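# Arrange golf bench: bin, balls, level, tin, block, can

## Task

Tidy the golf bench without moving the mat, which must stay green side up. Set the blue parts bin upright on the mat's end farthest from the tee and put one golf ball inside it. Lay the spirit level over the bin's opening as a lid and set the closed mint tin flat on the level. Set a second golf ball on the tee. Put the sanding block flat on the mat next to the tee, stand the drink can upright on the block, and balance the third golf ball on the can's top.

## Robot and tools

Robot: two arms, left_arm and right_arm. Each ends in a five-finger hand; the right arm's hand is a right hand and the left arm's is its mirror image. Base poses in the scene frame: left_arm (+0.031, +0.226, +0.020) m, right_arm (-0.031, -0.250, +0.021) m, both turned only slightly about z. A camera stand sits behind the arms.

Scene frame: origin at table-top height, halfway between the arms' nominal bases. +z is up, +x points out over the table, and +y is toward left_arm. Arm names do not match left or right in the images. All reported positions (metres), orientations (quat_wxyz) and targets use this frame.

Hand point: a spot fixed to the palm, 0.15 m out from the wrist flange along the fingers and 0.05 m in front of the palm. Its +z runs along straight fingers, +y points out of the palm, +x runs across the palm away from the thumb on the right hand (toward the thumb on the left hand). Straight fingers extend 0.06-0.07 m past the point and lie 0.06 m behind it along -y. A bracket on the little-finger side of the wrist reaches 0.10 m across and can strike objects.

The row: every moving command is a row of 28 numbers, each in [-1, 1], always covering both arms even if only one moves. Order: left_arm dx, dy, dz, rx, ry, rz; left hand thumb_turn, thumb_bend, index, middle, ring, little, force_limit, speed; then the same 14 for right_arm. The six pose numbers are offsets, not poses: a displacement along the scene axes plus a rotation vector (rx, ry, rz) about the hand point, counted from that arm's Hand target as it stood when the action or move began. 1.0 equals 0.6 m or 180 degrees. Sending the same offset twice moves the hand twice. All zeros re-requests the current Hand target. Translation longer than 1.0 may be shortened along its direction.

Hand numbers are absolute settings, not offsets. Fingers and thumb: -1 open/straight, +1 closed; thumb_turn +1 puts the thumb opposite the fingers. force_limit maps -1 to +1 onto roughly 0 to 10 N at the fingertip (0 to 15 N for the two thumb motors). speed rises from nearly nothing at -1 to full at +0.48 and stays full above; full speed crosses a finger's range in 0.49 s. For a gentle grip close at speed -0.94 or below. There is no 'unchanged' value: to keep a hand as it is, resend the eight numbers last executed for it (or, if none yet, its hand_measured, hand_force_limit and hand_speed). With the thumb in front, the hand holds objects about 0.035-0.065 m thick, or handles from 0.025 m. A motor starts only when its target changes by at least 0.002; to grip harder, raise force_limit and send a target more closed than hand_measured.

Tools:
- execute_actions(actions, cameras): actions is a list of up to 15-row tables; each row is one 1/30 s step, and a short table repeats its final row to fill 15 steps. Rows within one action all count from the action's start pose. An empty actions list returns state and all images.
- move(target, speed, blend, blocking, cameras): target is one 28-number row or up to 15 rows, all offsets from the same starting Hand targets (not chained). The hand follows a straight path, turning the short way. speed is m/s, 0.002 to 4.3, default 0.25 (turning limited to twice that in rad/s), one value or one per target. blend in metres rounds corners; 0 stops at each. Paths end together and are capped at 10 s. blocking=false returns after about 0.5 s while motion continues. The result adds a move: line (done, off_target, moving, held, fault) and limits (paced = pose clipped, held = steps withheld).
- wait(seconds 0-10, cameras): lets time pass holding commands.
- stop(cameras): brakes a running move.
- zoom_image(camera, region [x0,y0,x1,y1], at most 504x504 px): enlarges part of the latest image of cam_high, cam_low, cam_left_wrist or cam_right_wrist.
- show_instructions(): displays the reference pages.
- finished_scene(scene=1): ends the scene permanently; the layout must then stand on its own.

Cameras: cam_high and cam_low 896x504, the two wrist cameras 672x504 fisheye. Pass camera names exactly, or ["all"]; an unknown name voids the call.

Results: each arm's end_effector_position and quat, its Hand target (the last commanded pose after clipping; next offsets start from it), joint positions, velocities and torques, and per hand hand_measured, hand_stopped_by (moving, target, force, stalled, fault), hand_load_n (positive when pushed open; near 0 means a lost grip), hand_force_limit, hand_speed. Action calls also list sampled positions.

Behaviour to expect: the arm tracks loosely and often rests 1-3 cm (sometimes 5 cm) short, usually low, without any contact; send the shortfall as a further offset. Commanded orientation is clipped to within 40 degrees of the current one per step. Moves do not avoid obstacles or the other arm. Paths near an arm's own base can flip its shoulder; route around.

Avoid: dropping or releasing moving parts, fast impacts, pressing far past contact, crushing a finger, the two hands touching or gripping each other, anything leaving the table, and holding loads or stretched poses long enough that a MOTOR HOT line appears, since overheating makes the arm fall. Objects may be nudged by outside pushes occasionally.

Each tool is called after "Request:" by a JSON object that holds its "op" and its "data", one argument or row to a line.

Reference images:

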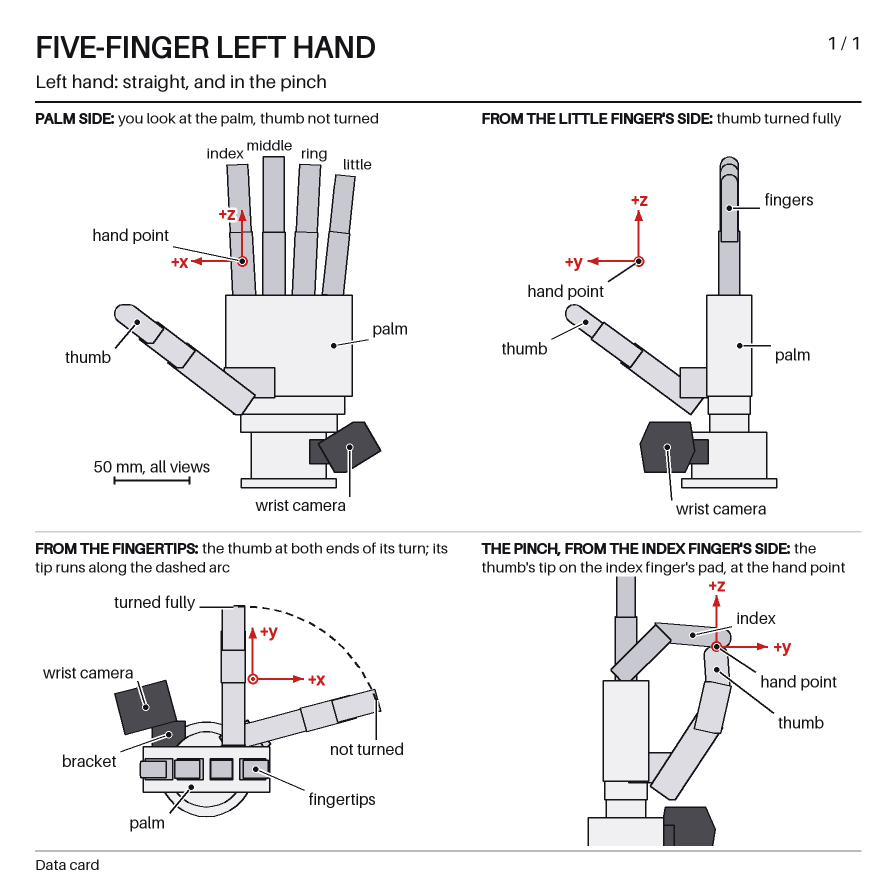

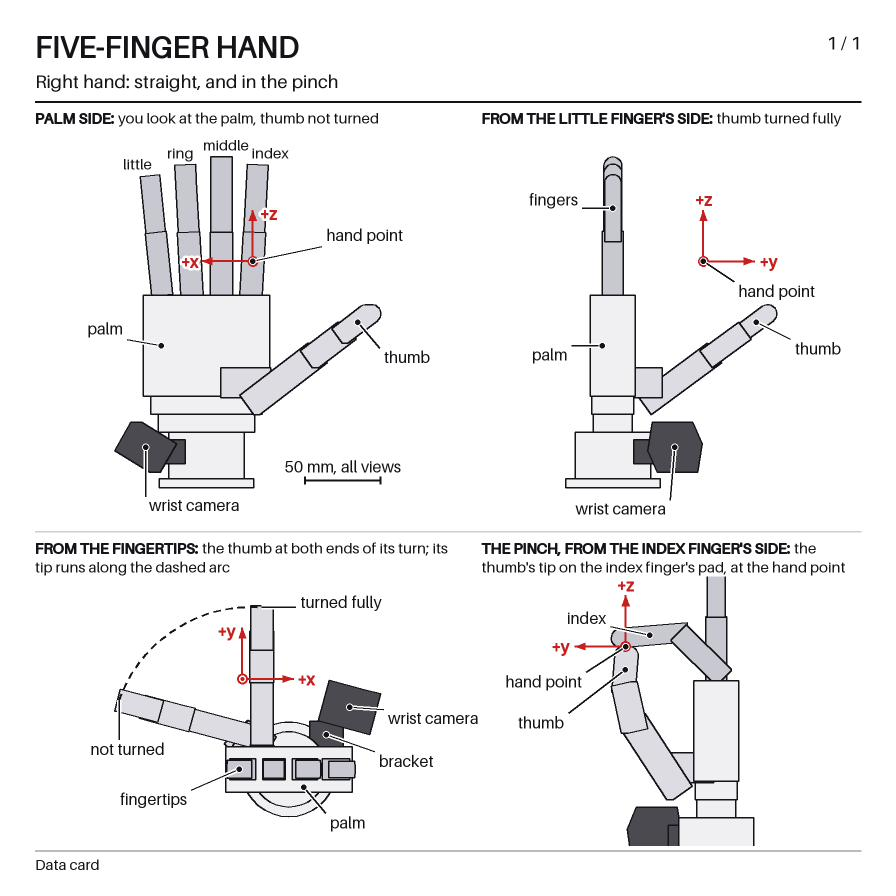

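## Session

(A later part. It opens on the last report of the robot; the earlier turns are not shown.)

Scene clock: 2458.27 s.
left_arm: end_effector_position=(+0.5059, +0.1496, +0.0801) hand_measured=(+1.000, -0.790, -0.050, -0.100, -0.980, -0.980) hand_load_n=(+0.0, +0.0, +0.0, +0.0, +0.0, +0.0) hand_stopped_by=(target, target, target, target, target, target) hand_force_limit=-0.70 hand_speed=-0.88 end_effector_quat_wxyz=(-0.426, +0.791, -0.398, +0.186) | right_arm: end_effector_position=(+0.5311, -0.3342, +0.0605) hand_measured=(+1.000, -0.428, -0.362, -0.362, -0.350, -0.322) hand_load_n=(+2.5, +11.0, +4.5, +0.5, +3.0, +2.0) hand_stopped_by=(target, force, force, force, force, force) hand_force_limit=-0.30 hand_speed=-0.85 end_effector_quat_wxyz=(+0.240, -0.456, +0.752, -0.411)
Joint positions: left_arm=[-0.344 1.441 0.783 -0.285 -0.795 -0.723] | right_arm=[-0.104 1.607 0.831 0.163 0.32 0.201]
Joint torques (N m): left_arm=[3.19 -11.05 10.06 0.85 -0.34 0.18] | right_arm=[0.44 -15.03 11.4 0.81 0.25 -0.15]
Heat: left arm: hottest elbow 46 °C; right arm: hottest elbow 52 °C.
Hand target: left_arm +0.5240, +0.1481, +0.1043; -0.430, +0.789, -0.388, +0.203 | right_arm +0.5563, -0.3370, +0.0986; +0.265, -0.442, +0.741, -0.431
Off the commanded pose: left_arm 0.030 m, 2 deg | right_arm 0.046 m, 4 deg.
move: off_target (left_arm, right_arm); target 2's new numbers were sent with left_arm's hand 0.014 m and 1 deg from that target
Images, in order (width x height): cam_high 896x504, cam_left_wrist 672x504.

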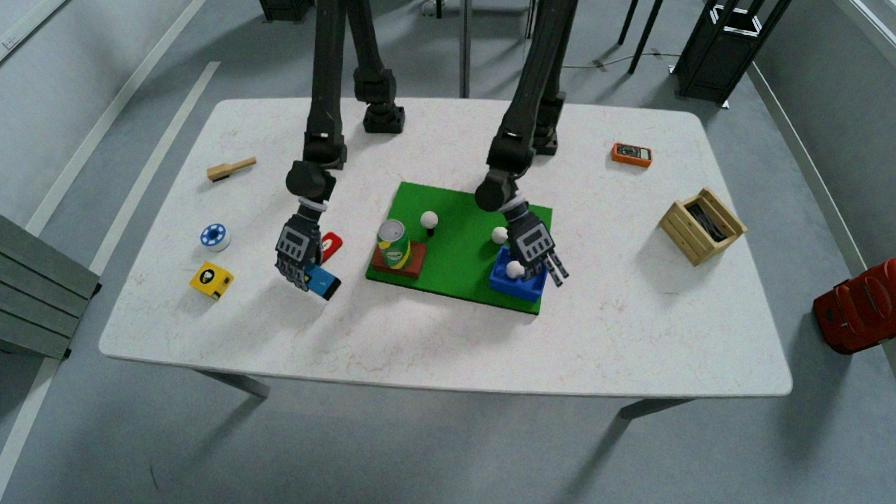

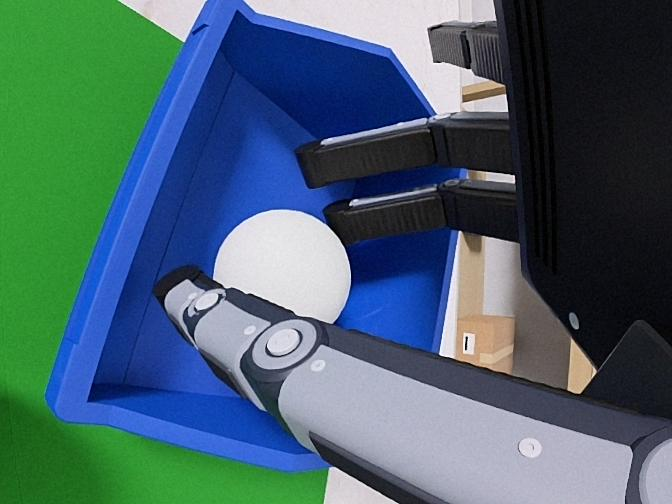

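Request:
{"op": "move", "data": {
  "target": [
    [0.01,-0.003,0.04,0,0,0,1,-0.79,-0.05,-0.1,-0.98,-0.98,-0.7,-0.88,0,0,0,0,0,0,1,-0.1,0.1,0.1,0.1,0.1,-0.3,-0.85],
    [0.01,-0.003,0.14,0,0,0,1,-0.79,-0.05,-0.1,-0.98,-0.98,-0.7,-0.88,0,0,0,0,0,0,1,-0.1,0.1,0.1,0.1,0.1,-0.3,-0.85]
  ],
  "speed": [0.05,0.12],
  "blend": [0.01,0],
  "cameras": ["cam_high","cam_low","cam_left_wrist"]
}}

Request:
{"op": "zoom_image", "data": {
  "camera": "cam_high",
  "region": [460, 180, 600, 320]
}}

Request:
{"op": "zoom_image", "data": {
  "camera": "cam_low",
  "region": [370, 225, 490, 315]
}}

Scene clock: 2474.37 s.
left_arm: end_effector_position=(+0.5146, +0.1469, +0.1629) hand_measured=(+1.000, -0.790, -0.050, -0.100, -0.980, -0.980) hand_load_n=(+0.5, +0.0, +0.0, +0.0, +0.0, +0.0) hand_stopped_by=(target, target, target, target, target, target) hand_force_limit=-0.70 hand_speed=-0.88 end_effector_quat_wxyz=(-0.427, +0.790, -0.399, +0.187) | right_arm: end_effector_position=(+0.5311, -0.3342, +0.0605) hand_measured=(+1.000, -0.428, -0.362, -0.362, -0.350, -0.322) hand_load_n=(+3.0, +11.0, +4.5, +0.5, +3.0, +1.5) hand_stopped_by=(target, force, force, force, force, force) hand_force_limit=-0.30 hand_speed=-0.85 end_effector_quat_wxyz=(+0.240, -0.456, +0.752, -0.411)
Joint positions: left_arm=[-0.343 1.337 0.93 -0.533 -0.794 -0.718] | right_arm=[-0.104 1.607 0.831 0.163 0.32 0.201]
Joint torques (N m): left_arm=[3.19 -10.29 11.33 0.7 -0.35 0.14] | right_arm=[0.44 -15.03 11.4 0.81 0.25 -0.16]
Heat: left arm: hottest elbow 46 °C; right arm: hottest elbow 53 °C.
Hand target: left_arm +0.5301, +0.1462, +0.1886; -0.430, +0.789, -0.388, +0.203 | right_arm +0.5563, -0.3370, +0.0986; +0.265, -0.442, +0.741, -0.431
Off the commanded pose: left_arm 0.030 m, 2 deg | right_arm 0.046 m, 4 deg.
move: off_target (left_arm, right_arm)
Images, in order (width x height): cam_high 896x504, cam_low 896x504, cam_left_wrist 672x504.

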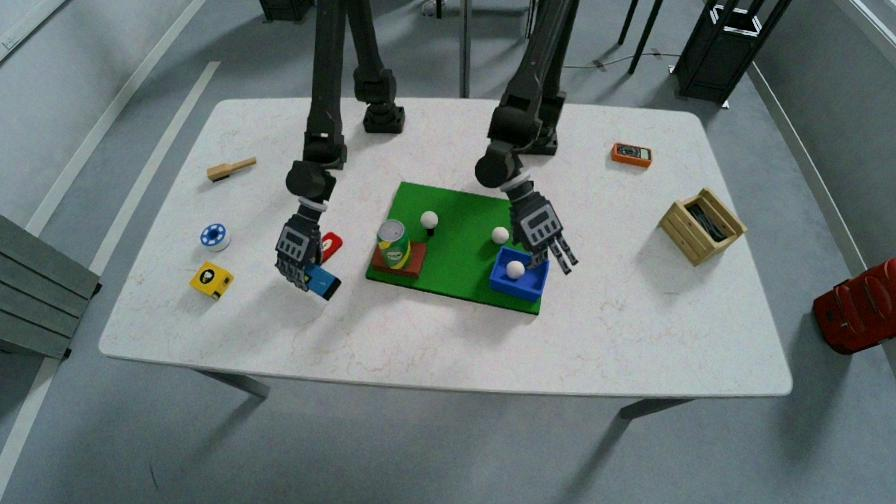

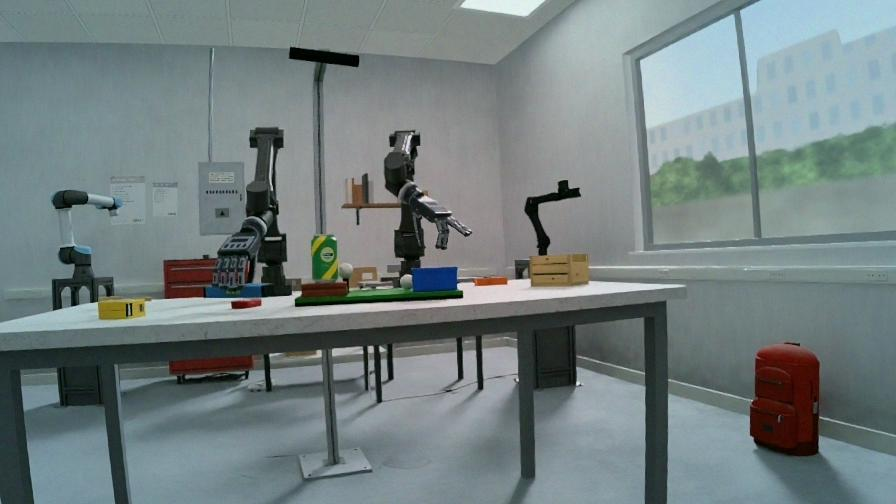

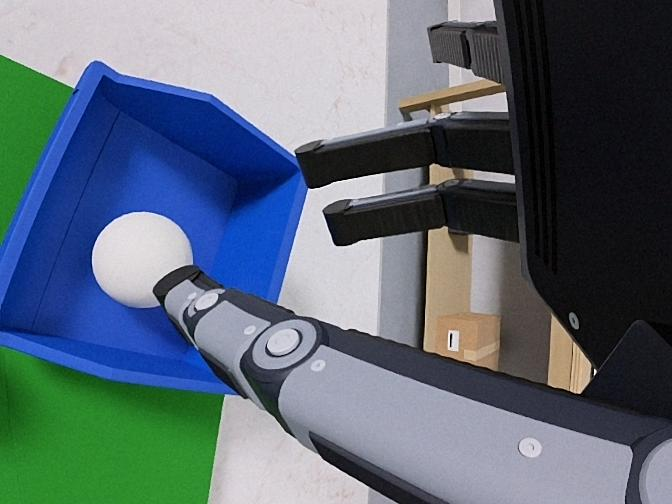

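Scaled by 3.600 from the camera's 896x504 image, which has a finer 1280x720 frame.

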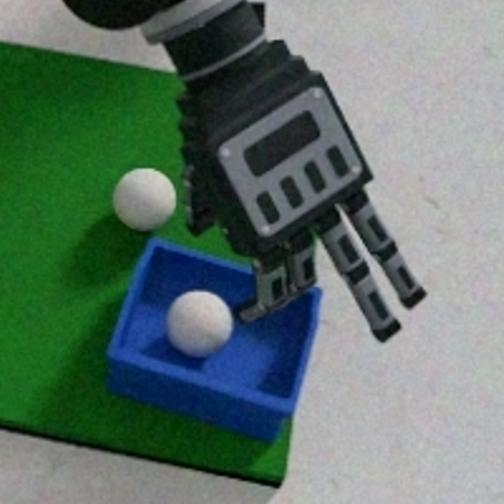

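Scaled by 4.200 from the camera's 896x504 image, which has a finer 1280x720 frame.

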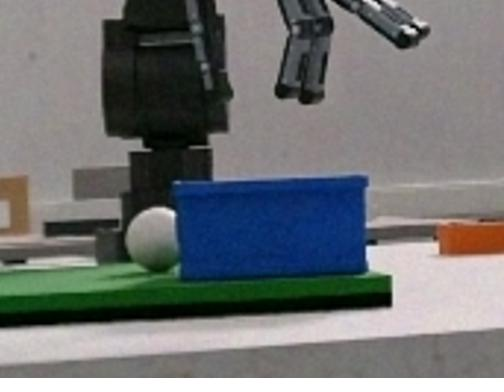

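Request:
{"op": "move", "data": {
  "target": [-0.2833,0.39,0.05,0,0,0,1,-0.79,-0.5,-0.5,-0.98,-0.98,-0.7,-0.6,-0.08,0.05,0.29,0,0,0,1,-0.1,0.1,0.1,0.1,0.1,-0.3,-0.85],
  "speed": 0.12,
  "cameras": ["cam_high","cam_low","cam_right_wrist"]
}}

Request:
{"op": "zoom_image", "data": {
  "camera": "cam_high",
  "region": [470, 215, 560, 305]
}}

Request:
{"op": "zoom_image", "data": {
  "camera": "cam_high",
  "region": [230, 160, 370, 300]
}}

Scene clock: 2539.77 s.
left_arm: end_effector_position=(+0.3617, +0.3769, +0.2158) hand_measured=(+1.000, -0.790, -0.500, -0.500, -0.980, -0.980) hand_load_n=(+0.0, +0.0, -0.5, +0.0, +0.0, +0.0) hand_stopped_by=(target, target, target, target, target, target) hand_force_limit=-0.70 hand_speed=-0.60 end_effector_quat_wxyz=(-0.424, +0.793, -0.388, +0.203) | right_arm: end_effector_position=(+0.4855, -0.3110, +0.2208) hand_measured=(+1.000, -0.428, -0.362, -0.362, -0.350, -0.322) hand_load_n=(+3.0, +11.0, +4.5, +0.0, +3.0, +2.0) hand_stopped_by=(target, force, force, force, force, force) hand_force_limit=-0.30 hand_speed=-0.85 end_effector_quat_wxyz=(+0.230, -0.462, +0.752, -0.410)
Joint positions: left_arm=[0.439 0.755 0.642 -0.493 -0.199 -0.129] | right_arm=[-0.054 1.25 0.964 -0.355 0.367 0.221]
Joint torques (N m): left_arm=[3.14 -3.96 8.43 1.74 0 0.12] | right_arm=[1.26 -11.16 15.12 0.79 0.45 -0.03]
Heat: left arm: hottest elbow 53 °C; right arm: hottest elbow 57 °C.
Hand target: left_arm +0.3600, +0.3803, +0.2185; -0.430, +0.789, -0.388, +0.203 | right_arm +0.5083, -0.3069, +0.2727; +0.266, -0.442, +0.741, -0.431
Off the commanded pose: left_arm 0.005 m, 1 deg | right_arm 0.057 m, 5 deg.
move: off_target (right_arm)
Images, in order (width x height): cam_high 896x504, cam_low 896x504, cam_right_wrist 672x504.

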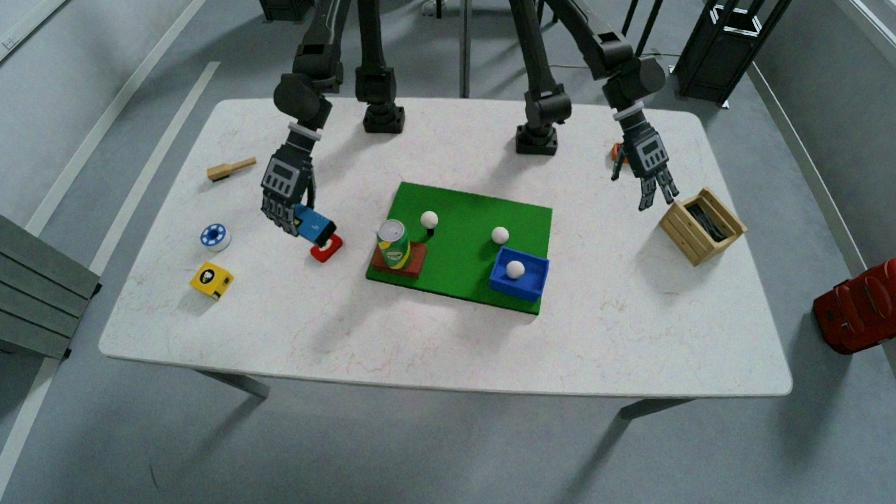

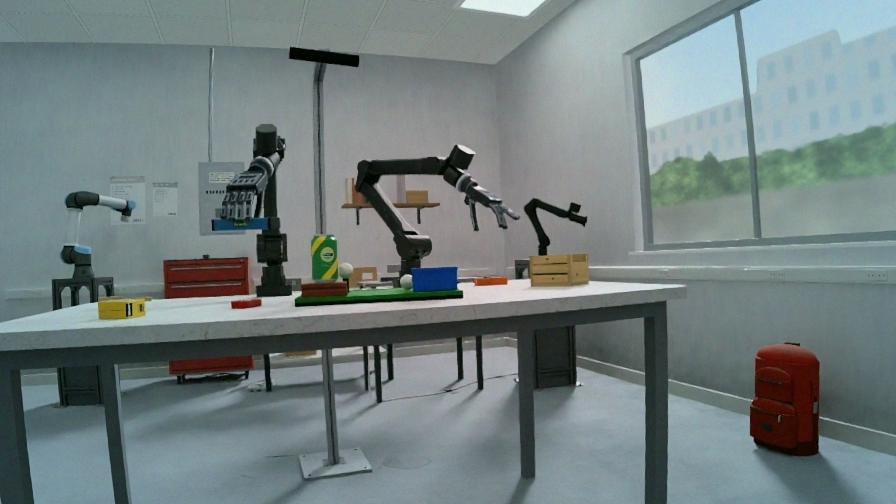

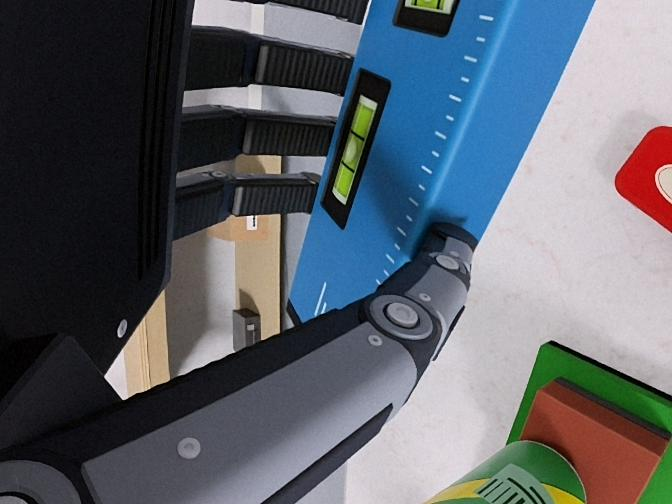

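Scaled by 5.600 from the camera's 896x504 image, which has a finer 1280x720 frame.

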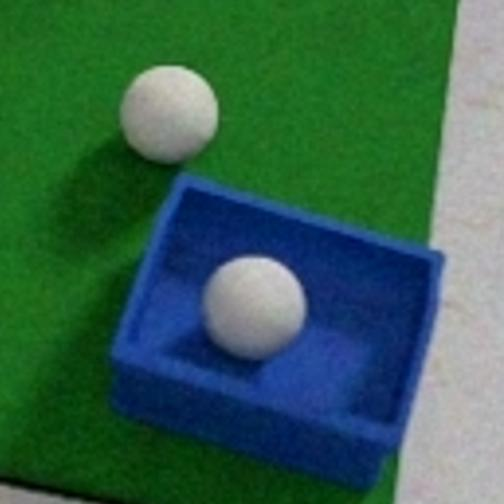

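Scaled by 3.600 from the camera's 896x504 image, which has a finer 1280x720 frame.

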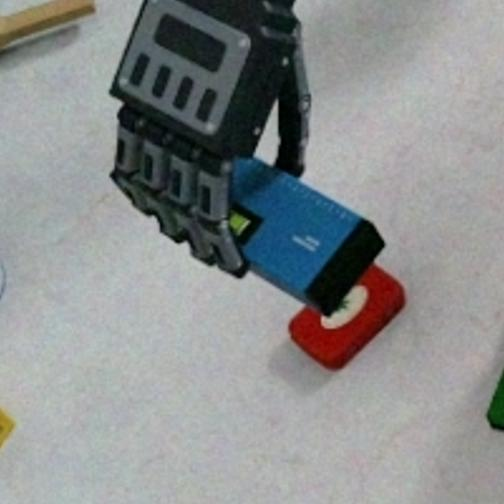

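Request:
{"op": "move", "data": {
  "target": [
    [-0.04,0.06,0,0,0,0,1,-0.79,-0.5,-0.5,-0.98,-0.98,-0.7,-0.6,-0.147,0.178,0.029,0,0,0,1,-0.1,0.1,0.1,0.1,0.1,-0.3,-0.85],
    [-0.09,0.14,0,0,0,0,1,-0.79,-0.5,-0.5,-0.98,-0.98,-0.7,-0.6,-0.1805,0.428,0.029,0,0,0.02,1,-0.1,0.1,0.1,0.1,0.1,-0.3,-0.85],
    [-0.133,0.2,0,0,0,0,1,-0.79,-0.5,-0.5,-0.98,-0.98,-0.7,-0.6,-0.064,0.645,0.012,0,0,0.05,1,-0.1,0.1,0.1,0.1,0.1,-0.3,-0.85],
    [-0.133,0.2,0,0,0,0,1,-0.79,-0.5,-0.5,-0.98,-0.98,-0.7,-0.6,0.036,0.7615,-0.021,0,0,0.0722,1,-0.1,0.1,0.1,0.1,0.1,-0.3,-0.85]
  ],
  "speed": 0.14,
  "blend": [0.04,0.04,0.04,0],
  "cameras": ["cam_high","cam_low","cam_right_wrist"]
}}

Request:
{"op": "zoom_image", "data": {
  "camera": "cam_high",
  "region": [440, 160, 580, 300]
}}

Scene clock: 2591.03 s.
left_arm: end_effector_position=(+0.2750, +0.4839, +0.1975) hand_measured=(+1.000, -0.790, -0.500, -0.500, -0.980, -0.980) hand_load_n=(+0.0, +0.0, +0.0, +0.0, +0.0, -0.5) hand_stopped_by=(target, target, target, target, target, target) hand_force_limit=-0.70 hand_speed=-0.60 end_effector_quat_wxyz=(-0.406, +0.802, -0.387, +0.205) | right_arm: end_effector_position=(+0.5142, +0.1278, +0.2222) hand_measured=(+1.000, -0.428, -0.362, -0.362, -0.350, -0.322) hand_load_n=(+2.5, +11.0, +4.5, +0.5, +3.0, +2.0) hand_stopped_by=(target, force, force, force, force, force) hand_force_limit=-0.30 hand_speed=-0.85 end_effector_quat_wxyz=(+0.277, -0.536, +0.689, -0.401)
Joint positions: left_arm=[1.035 0.812 0.636 -0.484 0.298 0.207] | right_arm=[0.77 1.726 1.516 -0.696 0.842 0.705]
Joint torques (N m): left_arm=[3.14 -3.37 11.48 2.15 0.24 0.18] | right_arm=[1.08 -16.5 14.8 1.1 0.69 -0.26]
Heat: left arm: hottest elbow 48 °C; right arm: hottest elbow 68 °C.
Hand target: left_arm +0.2803, +0.5003, +0.2186; -0.430, +0.789, -0.388, +0.203 | right_arm +0.5300, +0.1498, +0.2598; +0.312, -0.523, +0.686, -0.398
Off the commanded pose: left_arm 0.027 m, 3 deg | right_arm 0.047 m, 4 deg.
move: off_target (left_arm, right_arm)
Images, in order (width x height): cam_high 896x504, cam_low 896x504, cam_right_wrist 672x504.

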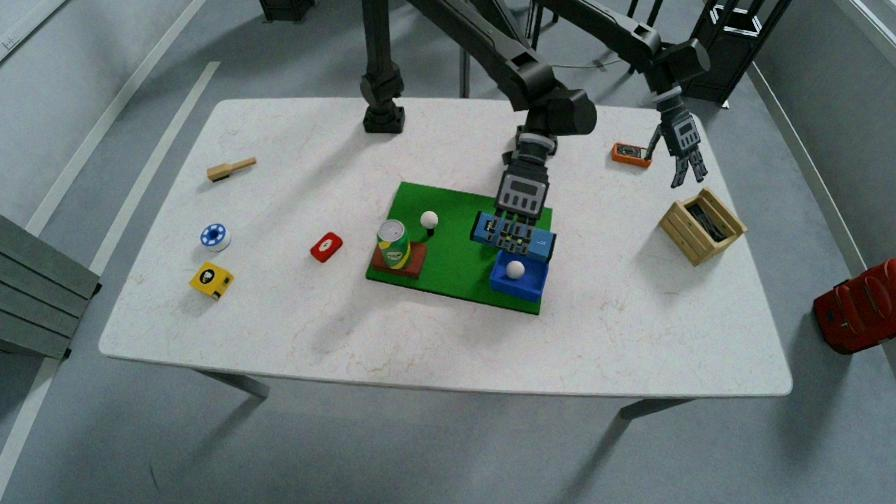

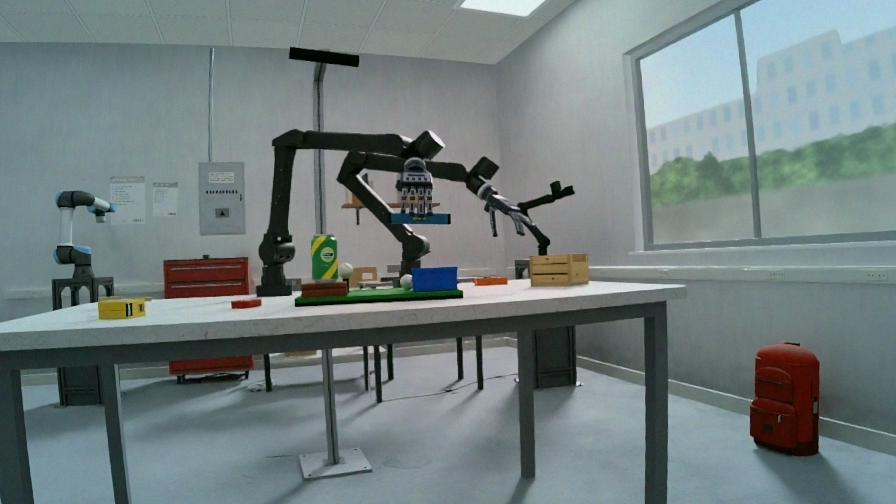

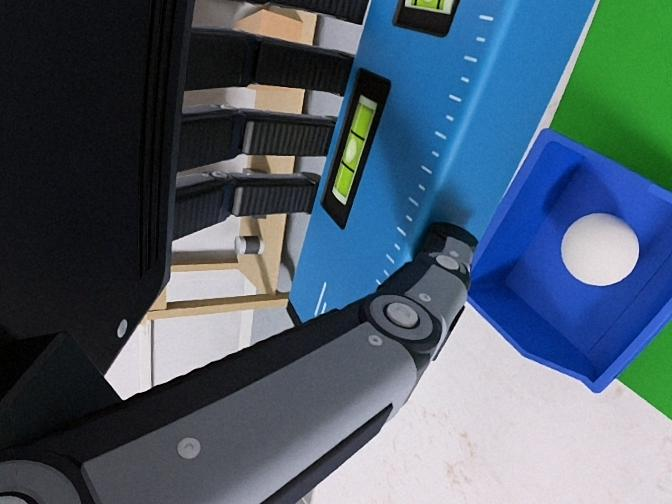

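Scaled by 3.600 from the camera's 896x504 image, which has a finer 1280x720 frame.

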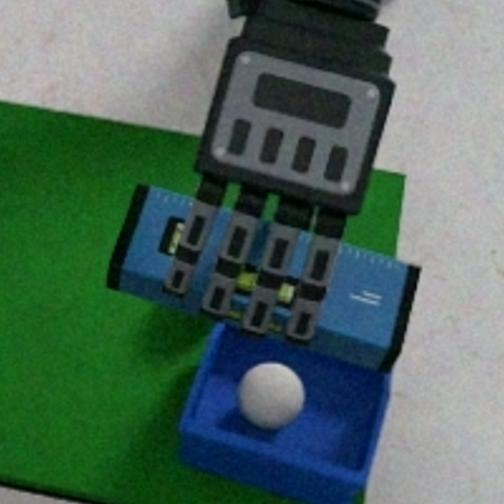

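Request:
{"op": "zoom_image", "data": {
  "camera": "cam_low",
  "region": [370, 190, 490, 310]
}}

Scaled by 4.200 from the camera's 896x504 image, which has a finer 1280x720 frame.

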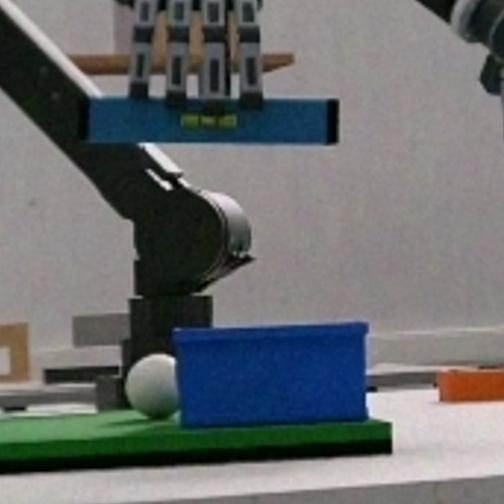

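Request:
{"op": "move", "data": {
  "target": [0,0,0,0,0,0,1,-0.79,-0.5,-0.5,-0.98,-0.98,-0.7,-0.6,0.031,0.0447,-0.158,0,0,0,1,-0.1,0.1,0.1,0.1,0.1,-0.3,-0.85],
  "speed": 0.1,
  "cameras": ["cam_high","cam_low","cam_right_wrist"]
}}

Request:
{"op": "zoom_image", "data": {
  "camera": "cam_high",
  "region": [450, 190, 570, 310]
}}

Request:
{"op": "zoom_image", "data": {
  "camera": "cam_low",
  "region": [370, 190, 490, 310]
}}

Scene clock: 2677.00 s.
left_arm: end_effector_position=(+0.2750, +0.4839, +0.1975) hand_measured=(+1.000, -0.790, -0.500, -0.500, -0.980, -0.980) hand_load_n=(+0.0, +0.0, +0.0, +0.0, +0.0, +0.0) hand_stopped_by=(target, target, target, target, target, target) hand_force_limit=-0.70 hand_speed=-0.60 end_effector_quat_wxyz=(-0.406, +0.802, -0.387, +0.205) | right_arm: end_effector_position=(+0.5416, +0.1618, +0.1459) hand_measured=(+1.000, -0.428, -0.362, -0.362, -0.350, -0.322) hand_load_n=(+3.0, +11.5, +4.5, +0.5, +3.0, +2.0) hand_stopped_by=(target, force, force, force, force, force) hand_force_limit=-0.30 hand_speed=-0.85 end_effector_quat_wxyz=(+0.289, -0.533, +0.688, -0.399)
Joint positions: left_arm=[1.035 0.812 0.636 -0.484 0.298 0.207] | right_arm=[0.778 1.88 1.516 -0.519 0.843 0.704]
Joint torques (N m): left_arm=[3.25 -3.19 11.51 2.17 0.23 0.17] | right_arm=[1.2 -18.78 11.07 1.33 0.91 -0.17]
Heat: left arm: hottest elbow 52 °C; right arm: hottest elbow 68 °C.
Hand target: left_arm +0.2803, +0.5003, +0.2186; -0.430, +0.789, -0.388, +0.203 | right_arm +0.5484, +0.1768, +0.1650; +0.312, -0.523, +0.686, -0.398
Off the commanded pose: left_arm 0.027 m, 3 deg | right_arm 0.025 m, 3 deg.
move: off_target (left_arm, right_arm)
Images, in order (width x height): cam_high 896x504, cam_low 896x504, cam_right_wrist 672x504.

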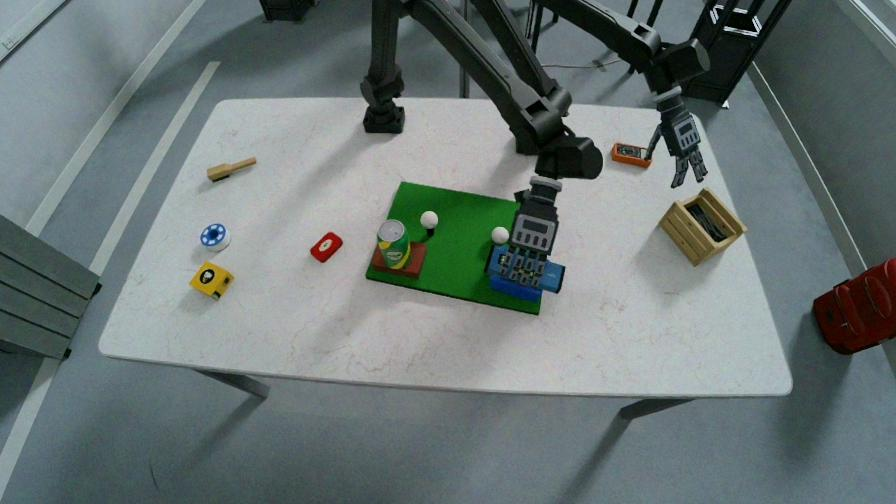

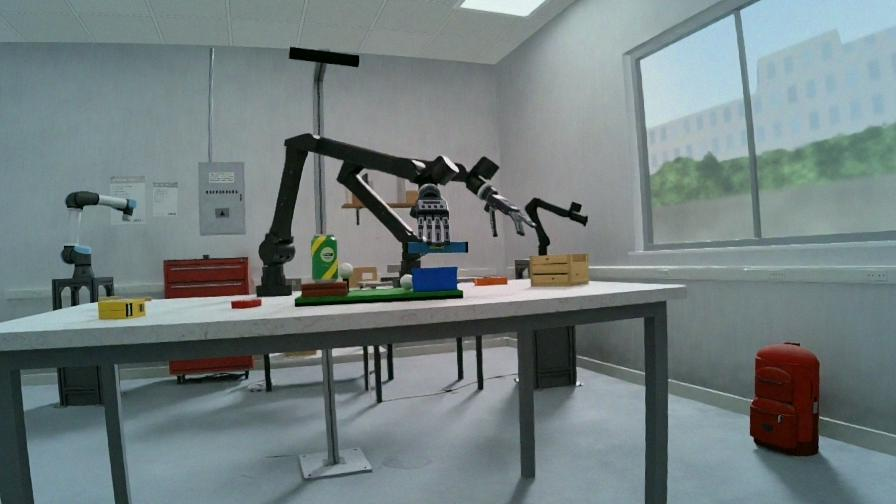

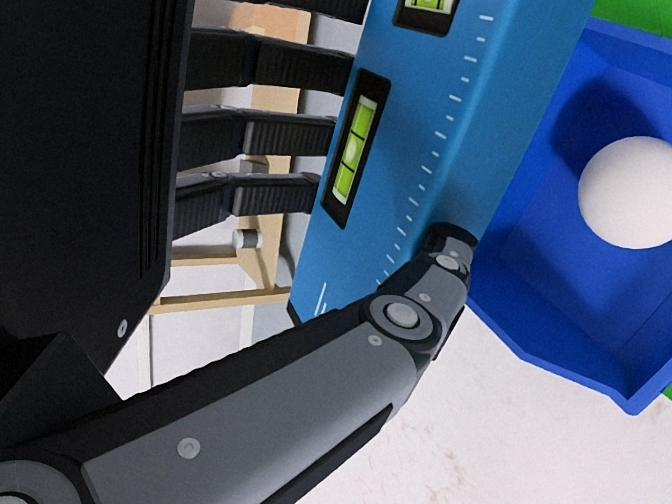

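Scaled by 4.200 from the camera's 896x504 image, which has a finer 1280x720 frame.

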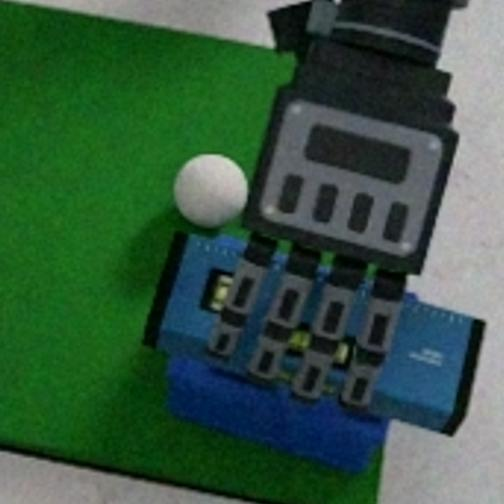

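Scaled by 4.200 from the camera's 896x504 image, which has a finer 1280x720 frame.

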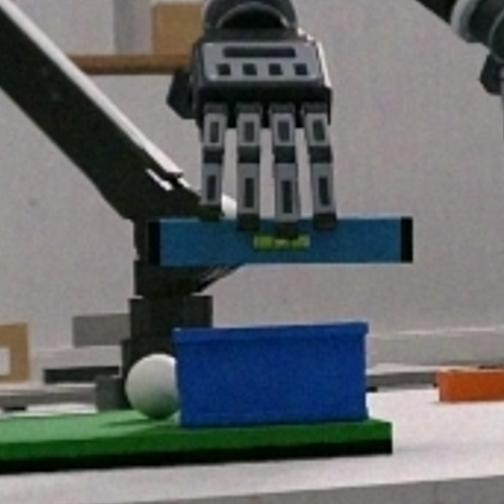

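Request:
{"op": "move", "data": {
  "target": [0,0,0,0,0,0,1,-0.79,-0.5,-0.5,-0.98,-0.98,-0.7,-0.6,-0.013,-0.008,-0.058,-0.0036,-0.0134,-0.0133,1,-0.1,0.1,0.1,0.1,0.1,-0.3,-0.85],
  "speed": 0.05,
  "cameras": ["cam_high","cam_low","cam_right_wrist"]
}}

Request:
{"op": "zoom_image", "data": {
  "camera": "cam_high",
  "region": [450, 190, 570, 310]
}}

Request:
{"op": "zoom_image", "data": {
  "camera": "cam_low",
  "region": [370, 200, 490, 320]
}}

Scene clock: 2696.37 s.
left_arm: end_effector_position=(+0.2750, +0.4839, +0.1975) hand_measured=(+1.000, -0.790, -0.500, -0.500, -0.980, -0.980) hand_load_n=(+0.0, +0.5, +0.0, +0.0, +0.0, +0.0) hand_stopped_by=(target, target, target, target, target, target) hand_force_limit=-0.70 hand_speed=-0.60 end_effector_quat_wxyz=(-0.406, +0.802, -0.387, +0.205) | right_arm: end_effector_position=(+0.5411, +0.1632, +0.1262) hand_measured=(+1.000, -0.428, -0.362, -0.362, -0.350, -0.322) hand_load_n=(+3.0, +11.0, +4.5, +0.5, +3.0, +2.0) hand_stopped_by=(target, force, force, force, force, force) hand_force_limit=-0.30 hand_speed=-0.85 end_effector_quat_wxyz=(+0.302, -0.510, +0.686, -0.422)
Joint positions: left_arm=[1.035 0.812 0.636 -0.484 0.298 0.207] | right_arm=[0.797 1.902 1.465 -0.418 0.911 0.72]
Joint torques (N m): left_arm=[3.14 -3.25 11.49 2.15 0.23 0.18] | right_arm=[1.26 -18.67 8.66 1.26 0.95 -0.02]
Heat: left arm: hottest elbow 52 °C; right arm: hottest elbow 65 °C.
Hand target: left_arm +0.2803, +0.5003, +0.2186; -0.430, +0.789, -0.388, +0.203 | right_arm +0.5408, +0.1719, +0.1303; +0.315, -0.502, +0.688, -0.419
Off the commanded pose: left_arm 0.027 m, 3 deg | right_arm 0.010 m, 2 deg.
move: off_target (left_arm)
Images, in order (width x height): cam_high 896x504, cam_low 896x504, cam_right_wrist 672x504.

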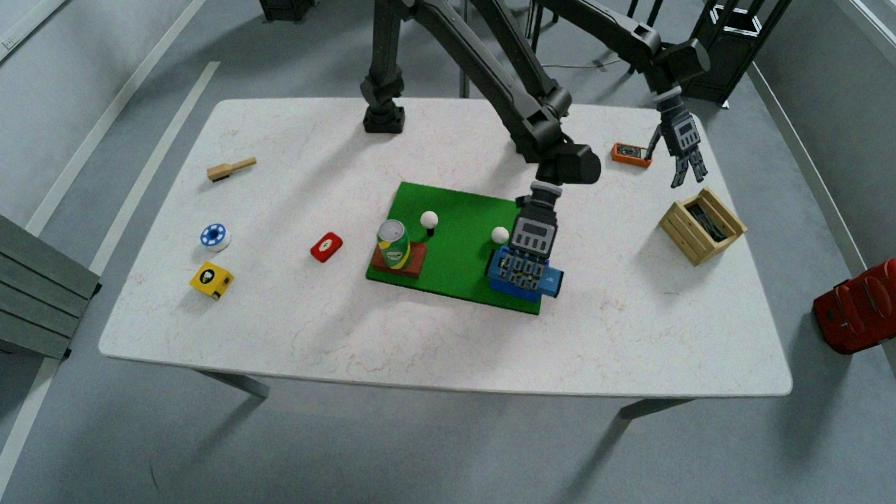

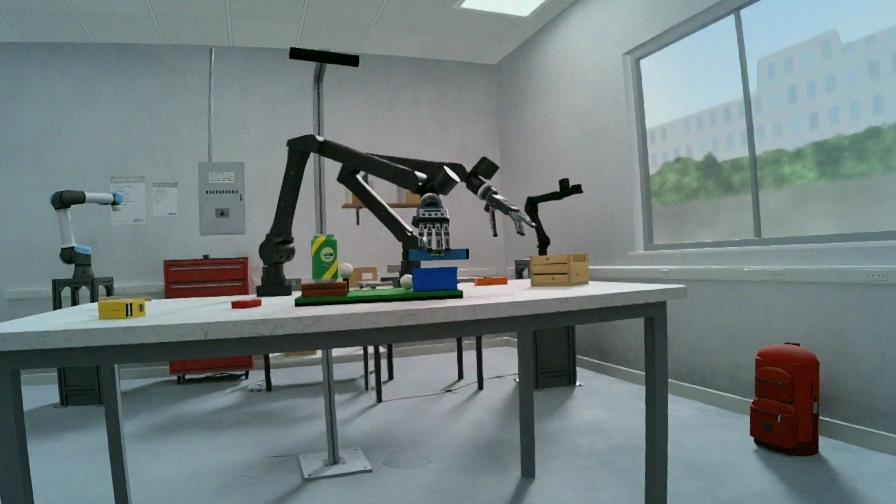

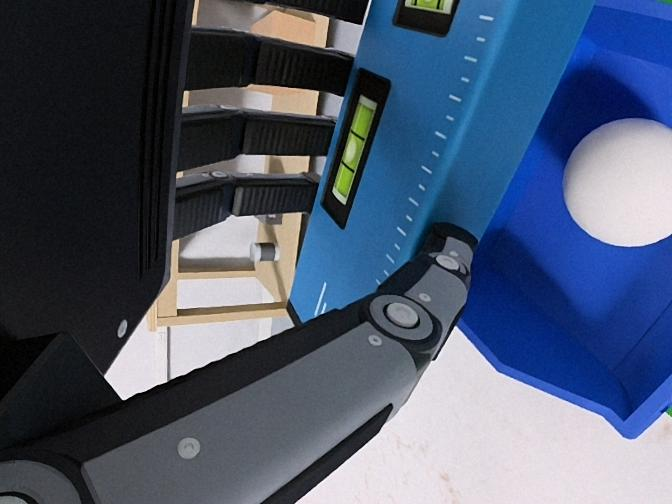

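Scaled by 4.200 from the camera's 896x504 image, which has a finer 1280x720 frame.

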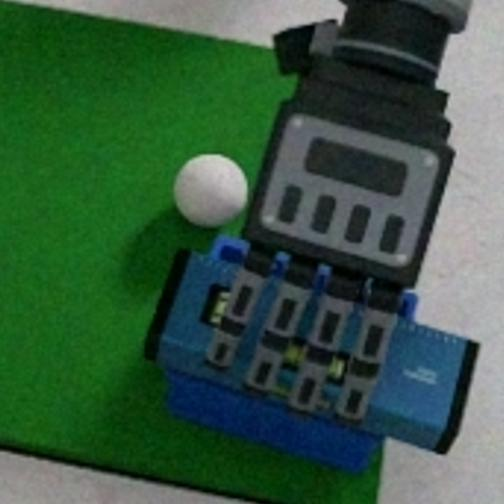

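Scaled by 4.200 from the camera's 896x504 image, which has a finer 1280x720 frame.

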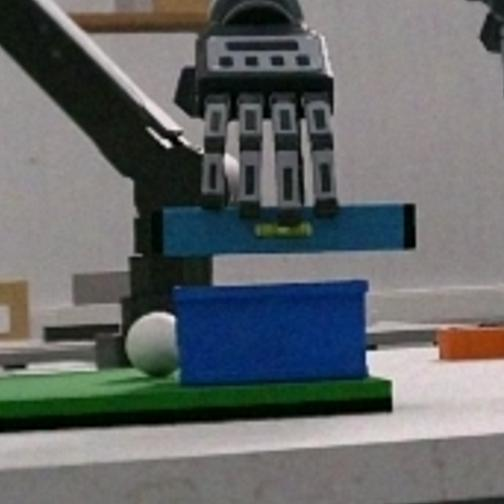

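Request:
{"op": "move", "data": {
  "target": [0,0,0,0,0,0,1,-0.79,-0.5,-0.5,-0.98,-0.98,-0.7,-0.6,-0.005,-0.012,-0.025,0,0,0,1,-0.1,0.1,0.1,0.1,0.1,-0.3,-0.85],
  "speed": 0.03,
  "cameras": ["cam_high","cam_low"]
}}

Scene clock: 2724.67 s.
left_arm: end_effector_position=(+0.2750, +0.4839, +0.1975) hand_measured=(+1.000, -0.790, -0.500, -0.500, -0.980, -0.980) hand_load_n=(+0.0, +0.0, +0.0, +0.0, +0.0, +0.0) hand_stopped_by=(target, target, target, target, target, target) hand_force_limit=-0.70 hand_speed=-0.60 end_effector_quat_wxyz=(-0.406, +0.802, -0.387, +0.205) | right_arm: end_effector_position=(+0.5370, +0.1591, +0.1127) hand_measured=(+1.000, -0.428, -0.362, -0.362, -0.350, -0.322) hand_load_n=(+2.5, +11.0, +4.5, +0.5, +3.0, +2.0) hand_stopped_by=(target, force, force, force, force, force) hand_force_limit=-0.30 hand_speed=-0.85 end_effector_quat_wxyz=(+0.305, -0.508, +0.687, -0.421)
Joint positions: left_arm=[1.035 0.812 0.636 -0.484 0.298 0.207] | right_arm=[0.797 1.902 1.423 -0.368 0.911 0.72]
Joint torques (N m): left_arm=[3.14 -3.31 11.48 2.17 0.23 0.19] | right_arm=[0.85 -18.49 8.39 1.35 0.8 -0.08]
Heat: left arm: hottest elbow 53 °C; right arm: hottest elbow 61 °C.
Hand target: left_arm +0.2803, +0.5003, +0.2186; -0.430, +0.789, -0.388, +0.203 | right_arm +0.5378, +0.1647, +0.1152; +0.316, -0.501, +0.688, -0.419
Off the commanded pose: left_arm 0.027 m, 3 deg | right_arm 0.006 m, 1 deg.
move: off_target (left_arm)
Images, in order (width x height): cam_high 896x504, cam_low 896x504.

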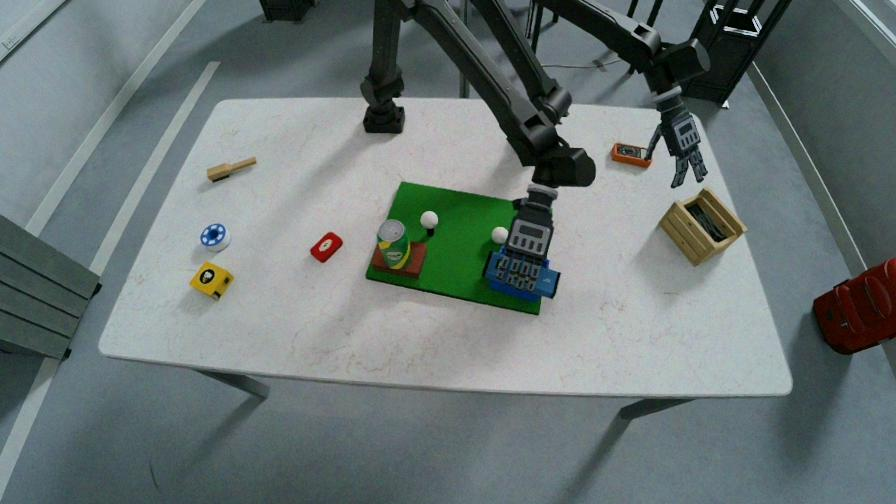

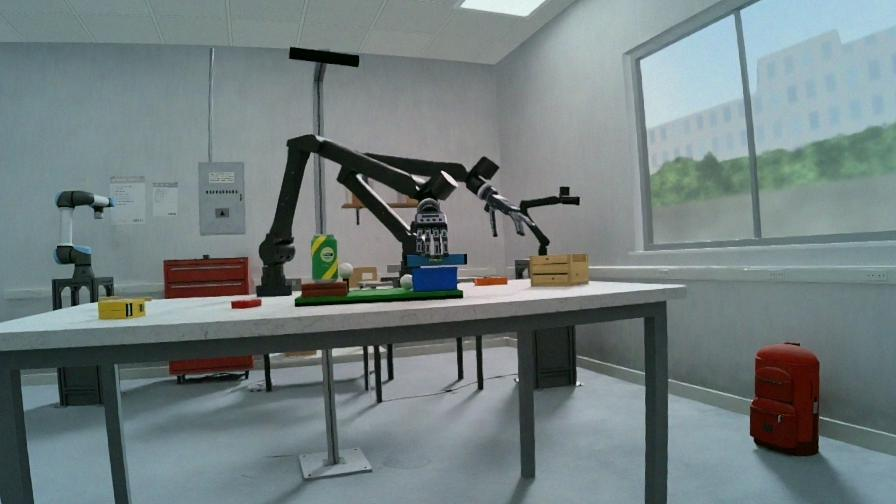

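Request:
{"op": "zoom_image", "data": {
  "camera": "cam_low",
  "region": [370, 200, 490, 320]
}}

Request:
{"op": "zoom_image", "data": {
  "camera": "cam_high",
  "region": [450, 190, 600, 340]
}}

Scaled by 4.200 from the camera's 896x504 image, which has a finer 1280x720 frame.

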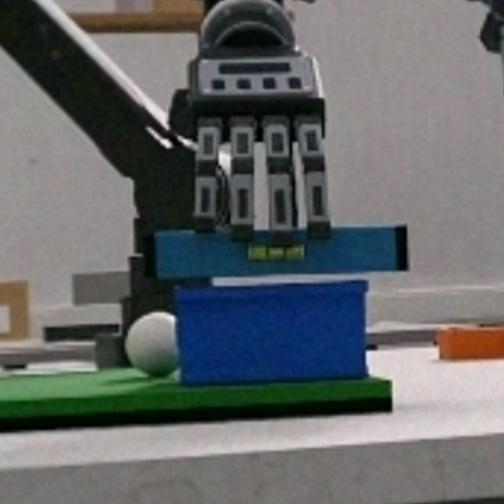

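Scaled by 3.360 from the camera's 896x504 image, which has a finer 1280x720 frame.

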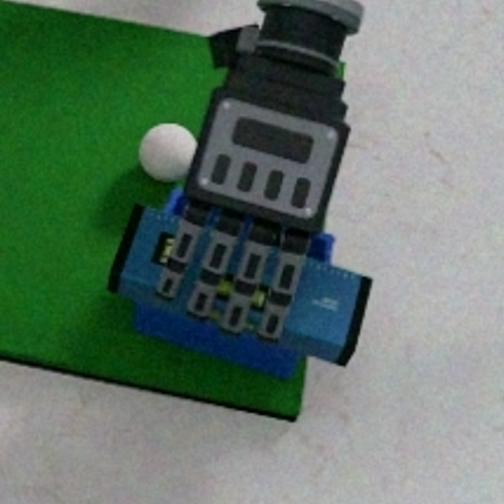

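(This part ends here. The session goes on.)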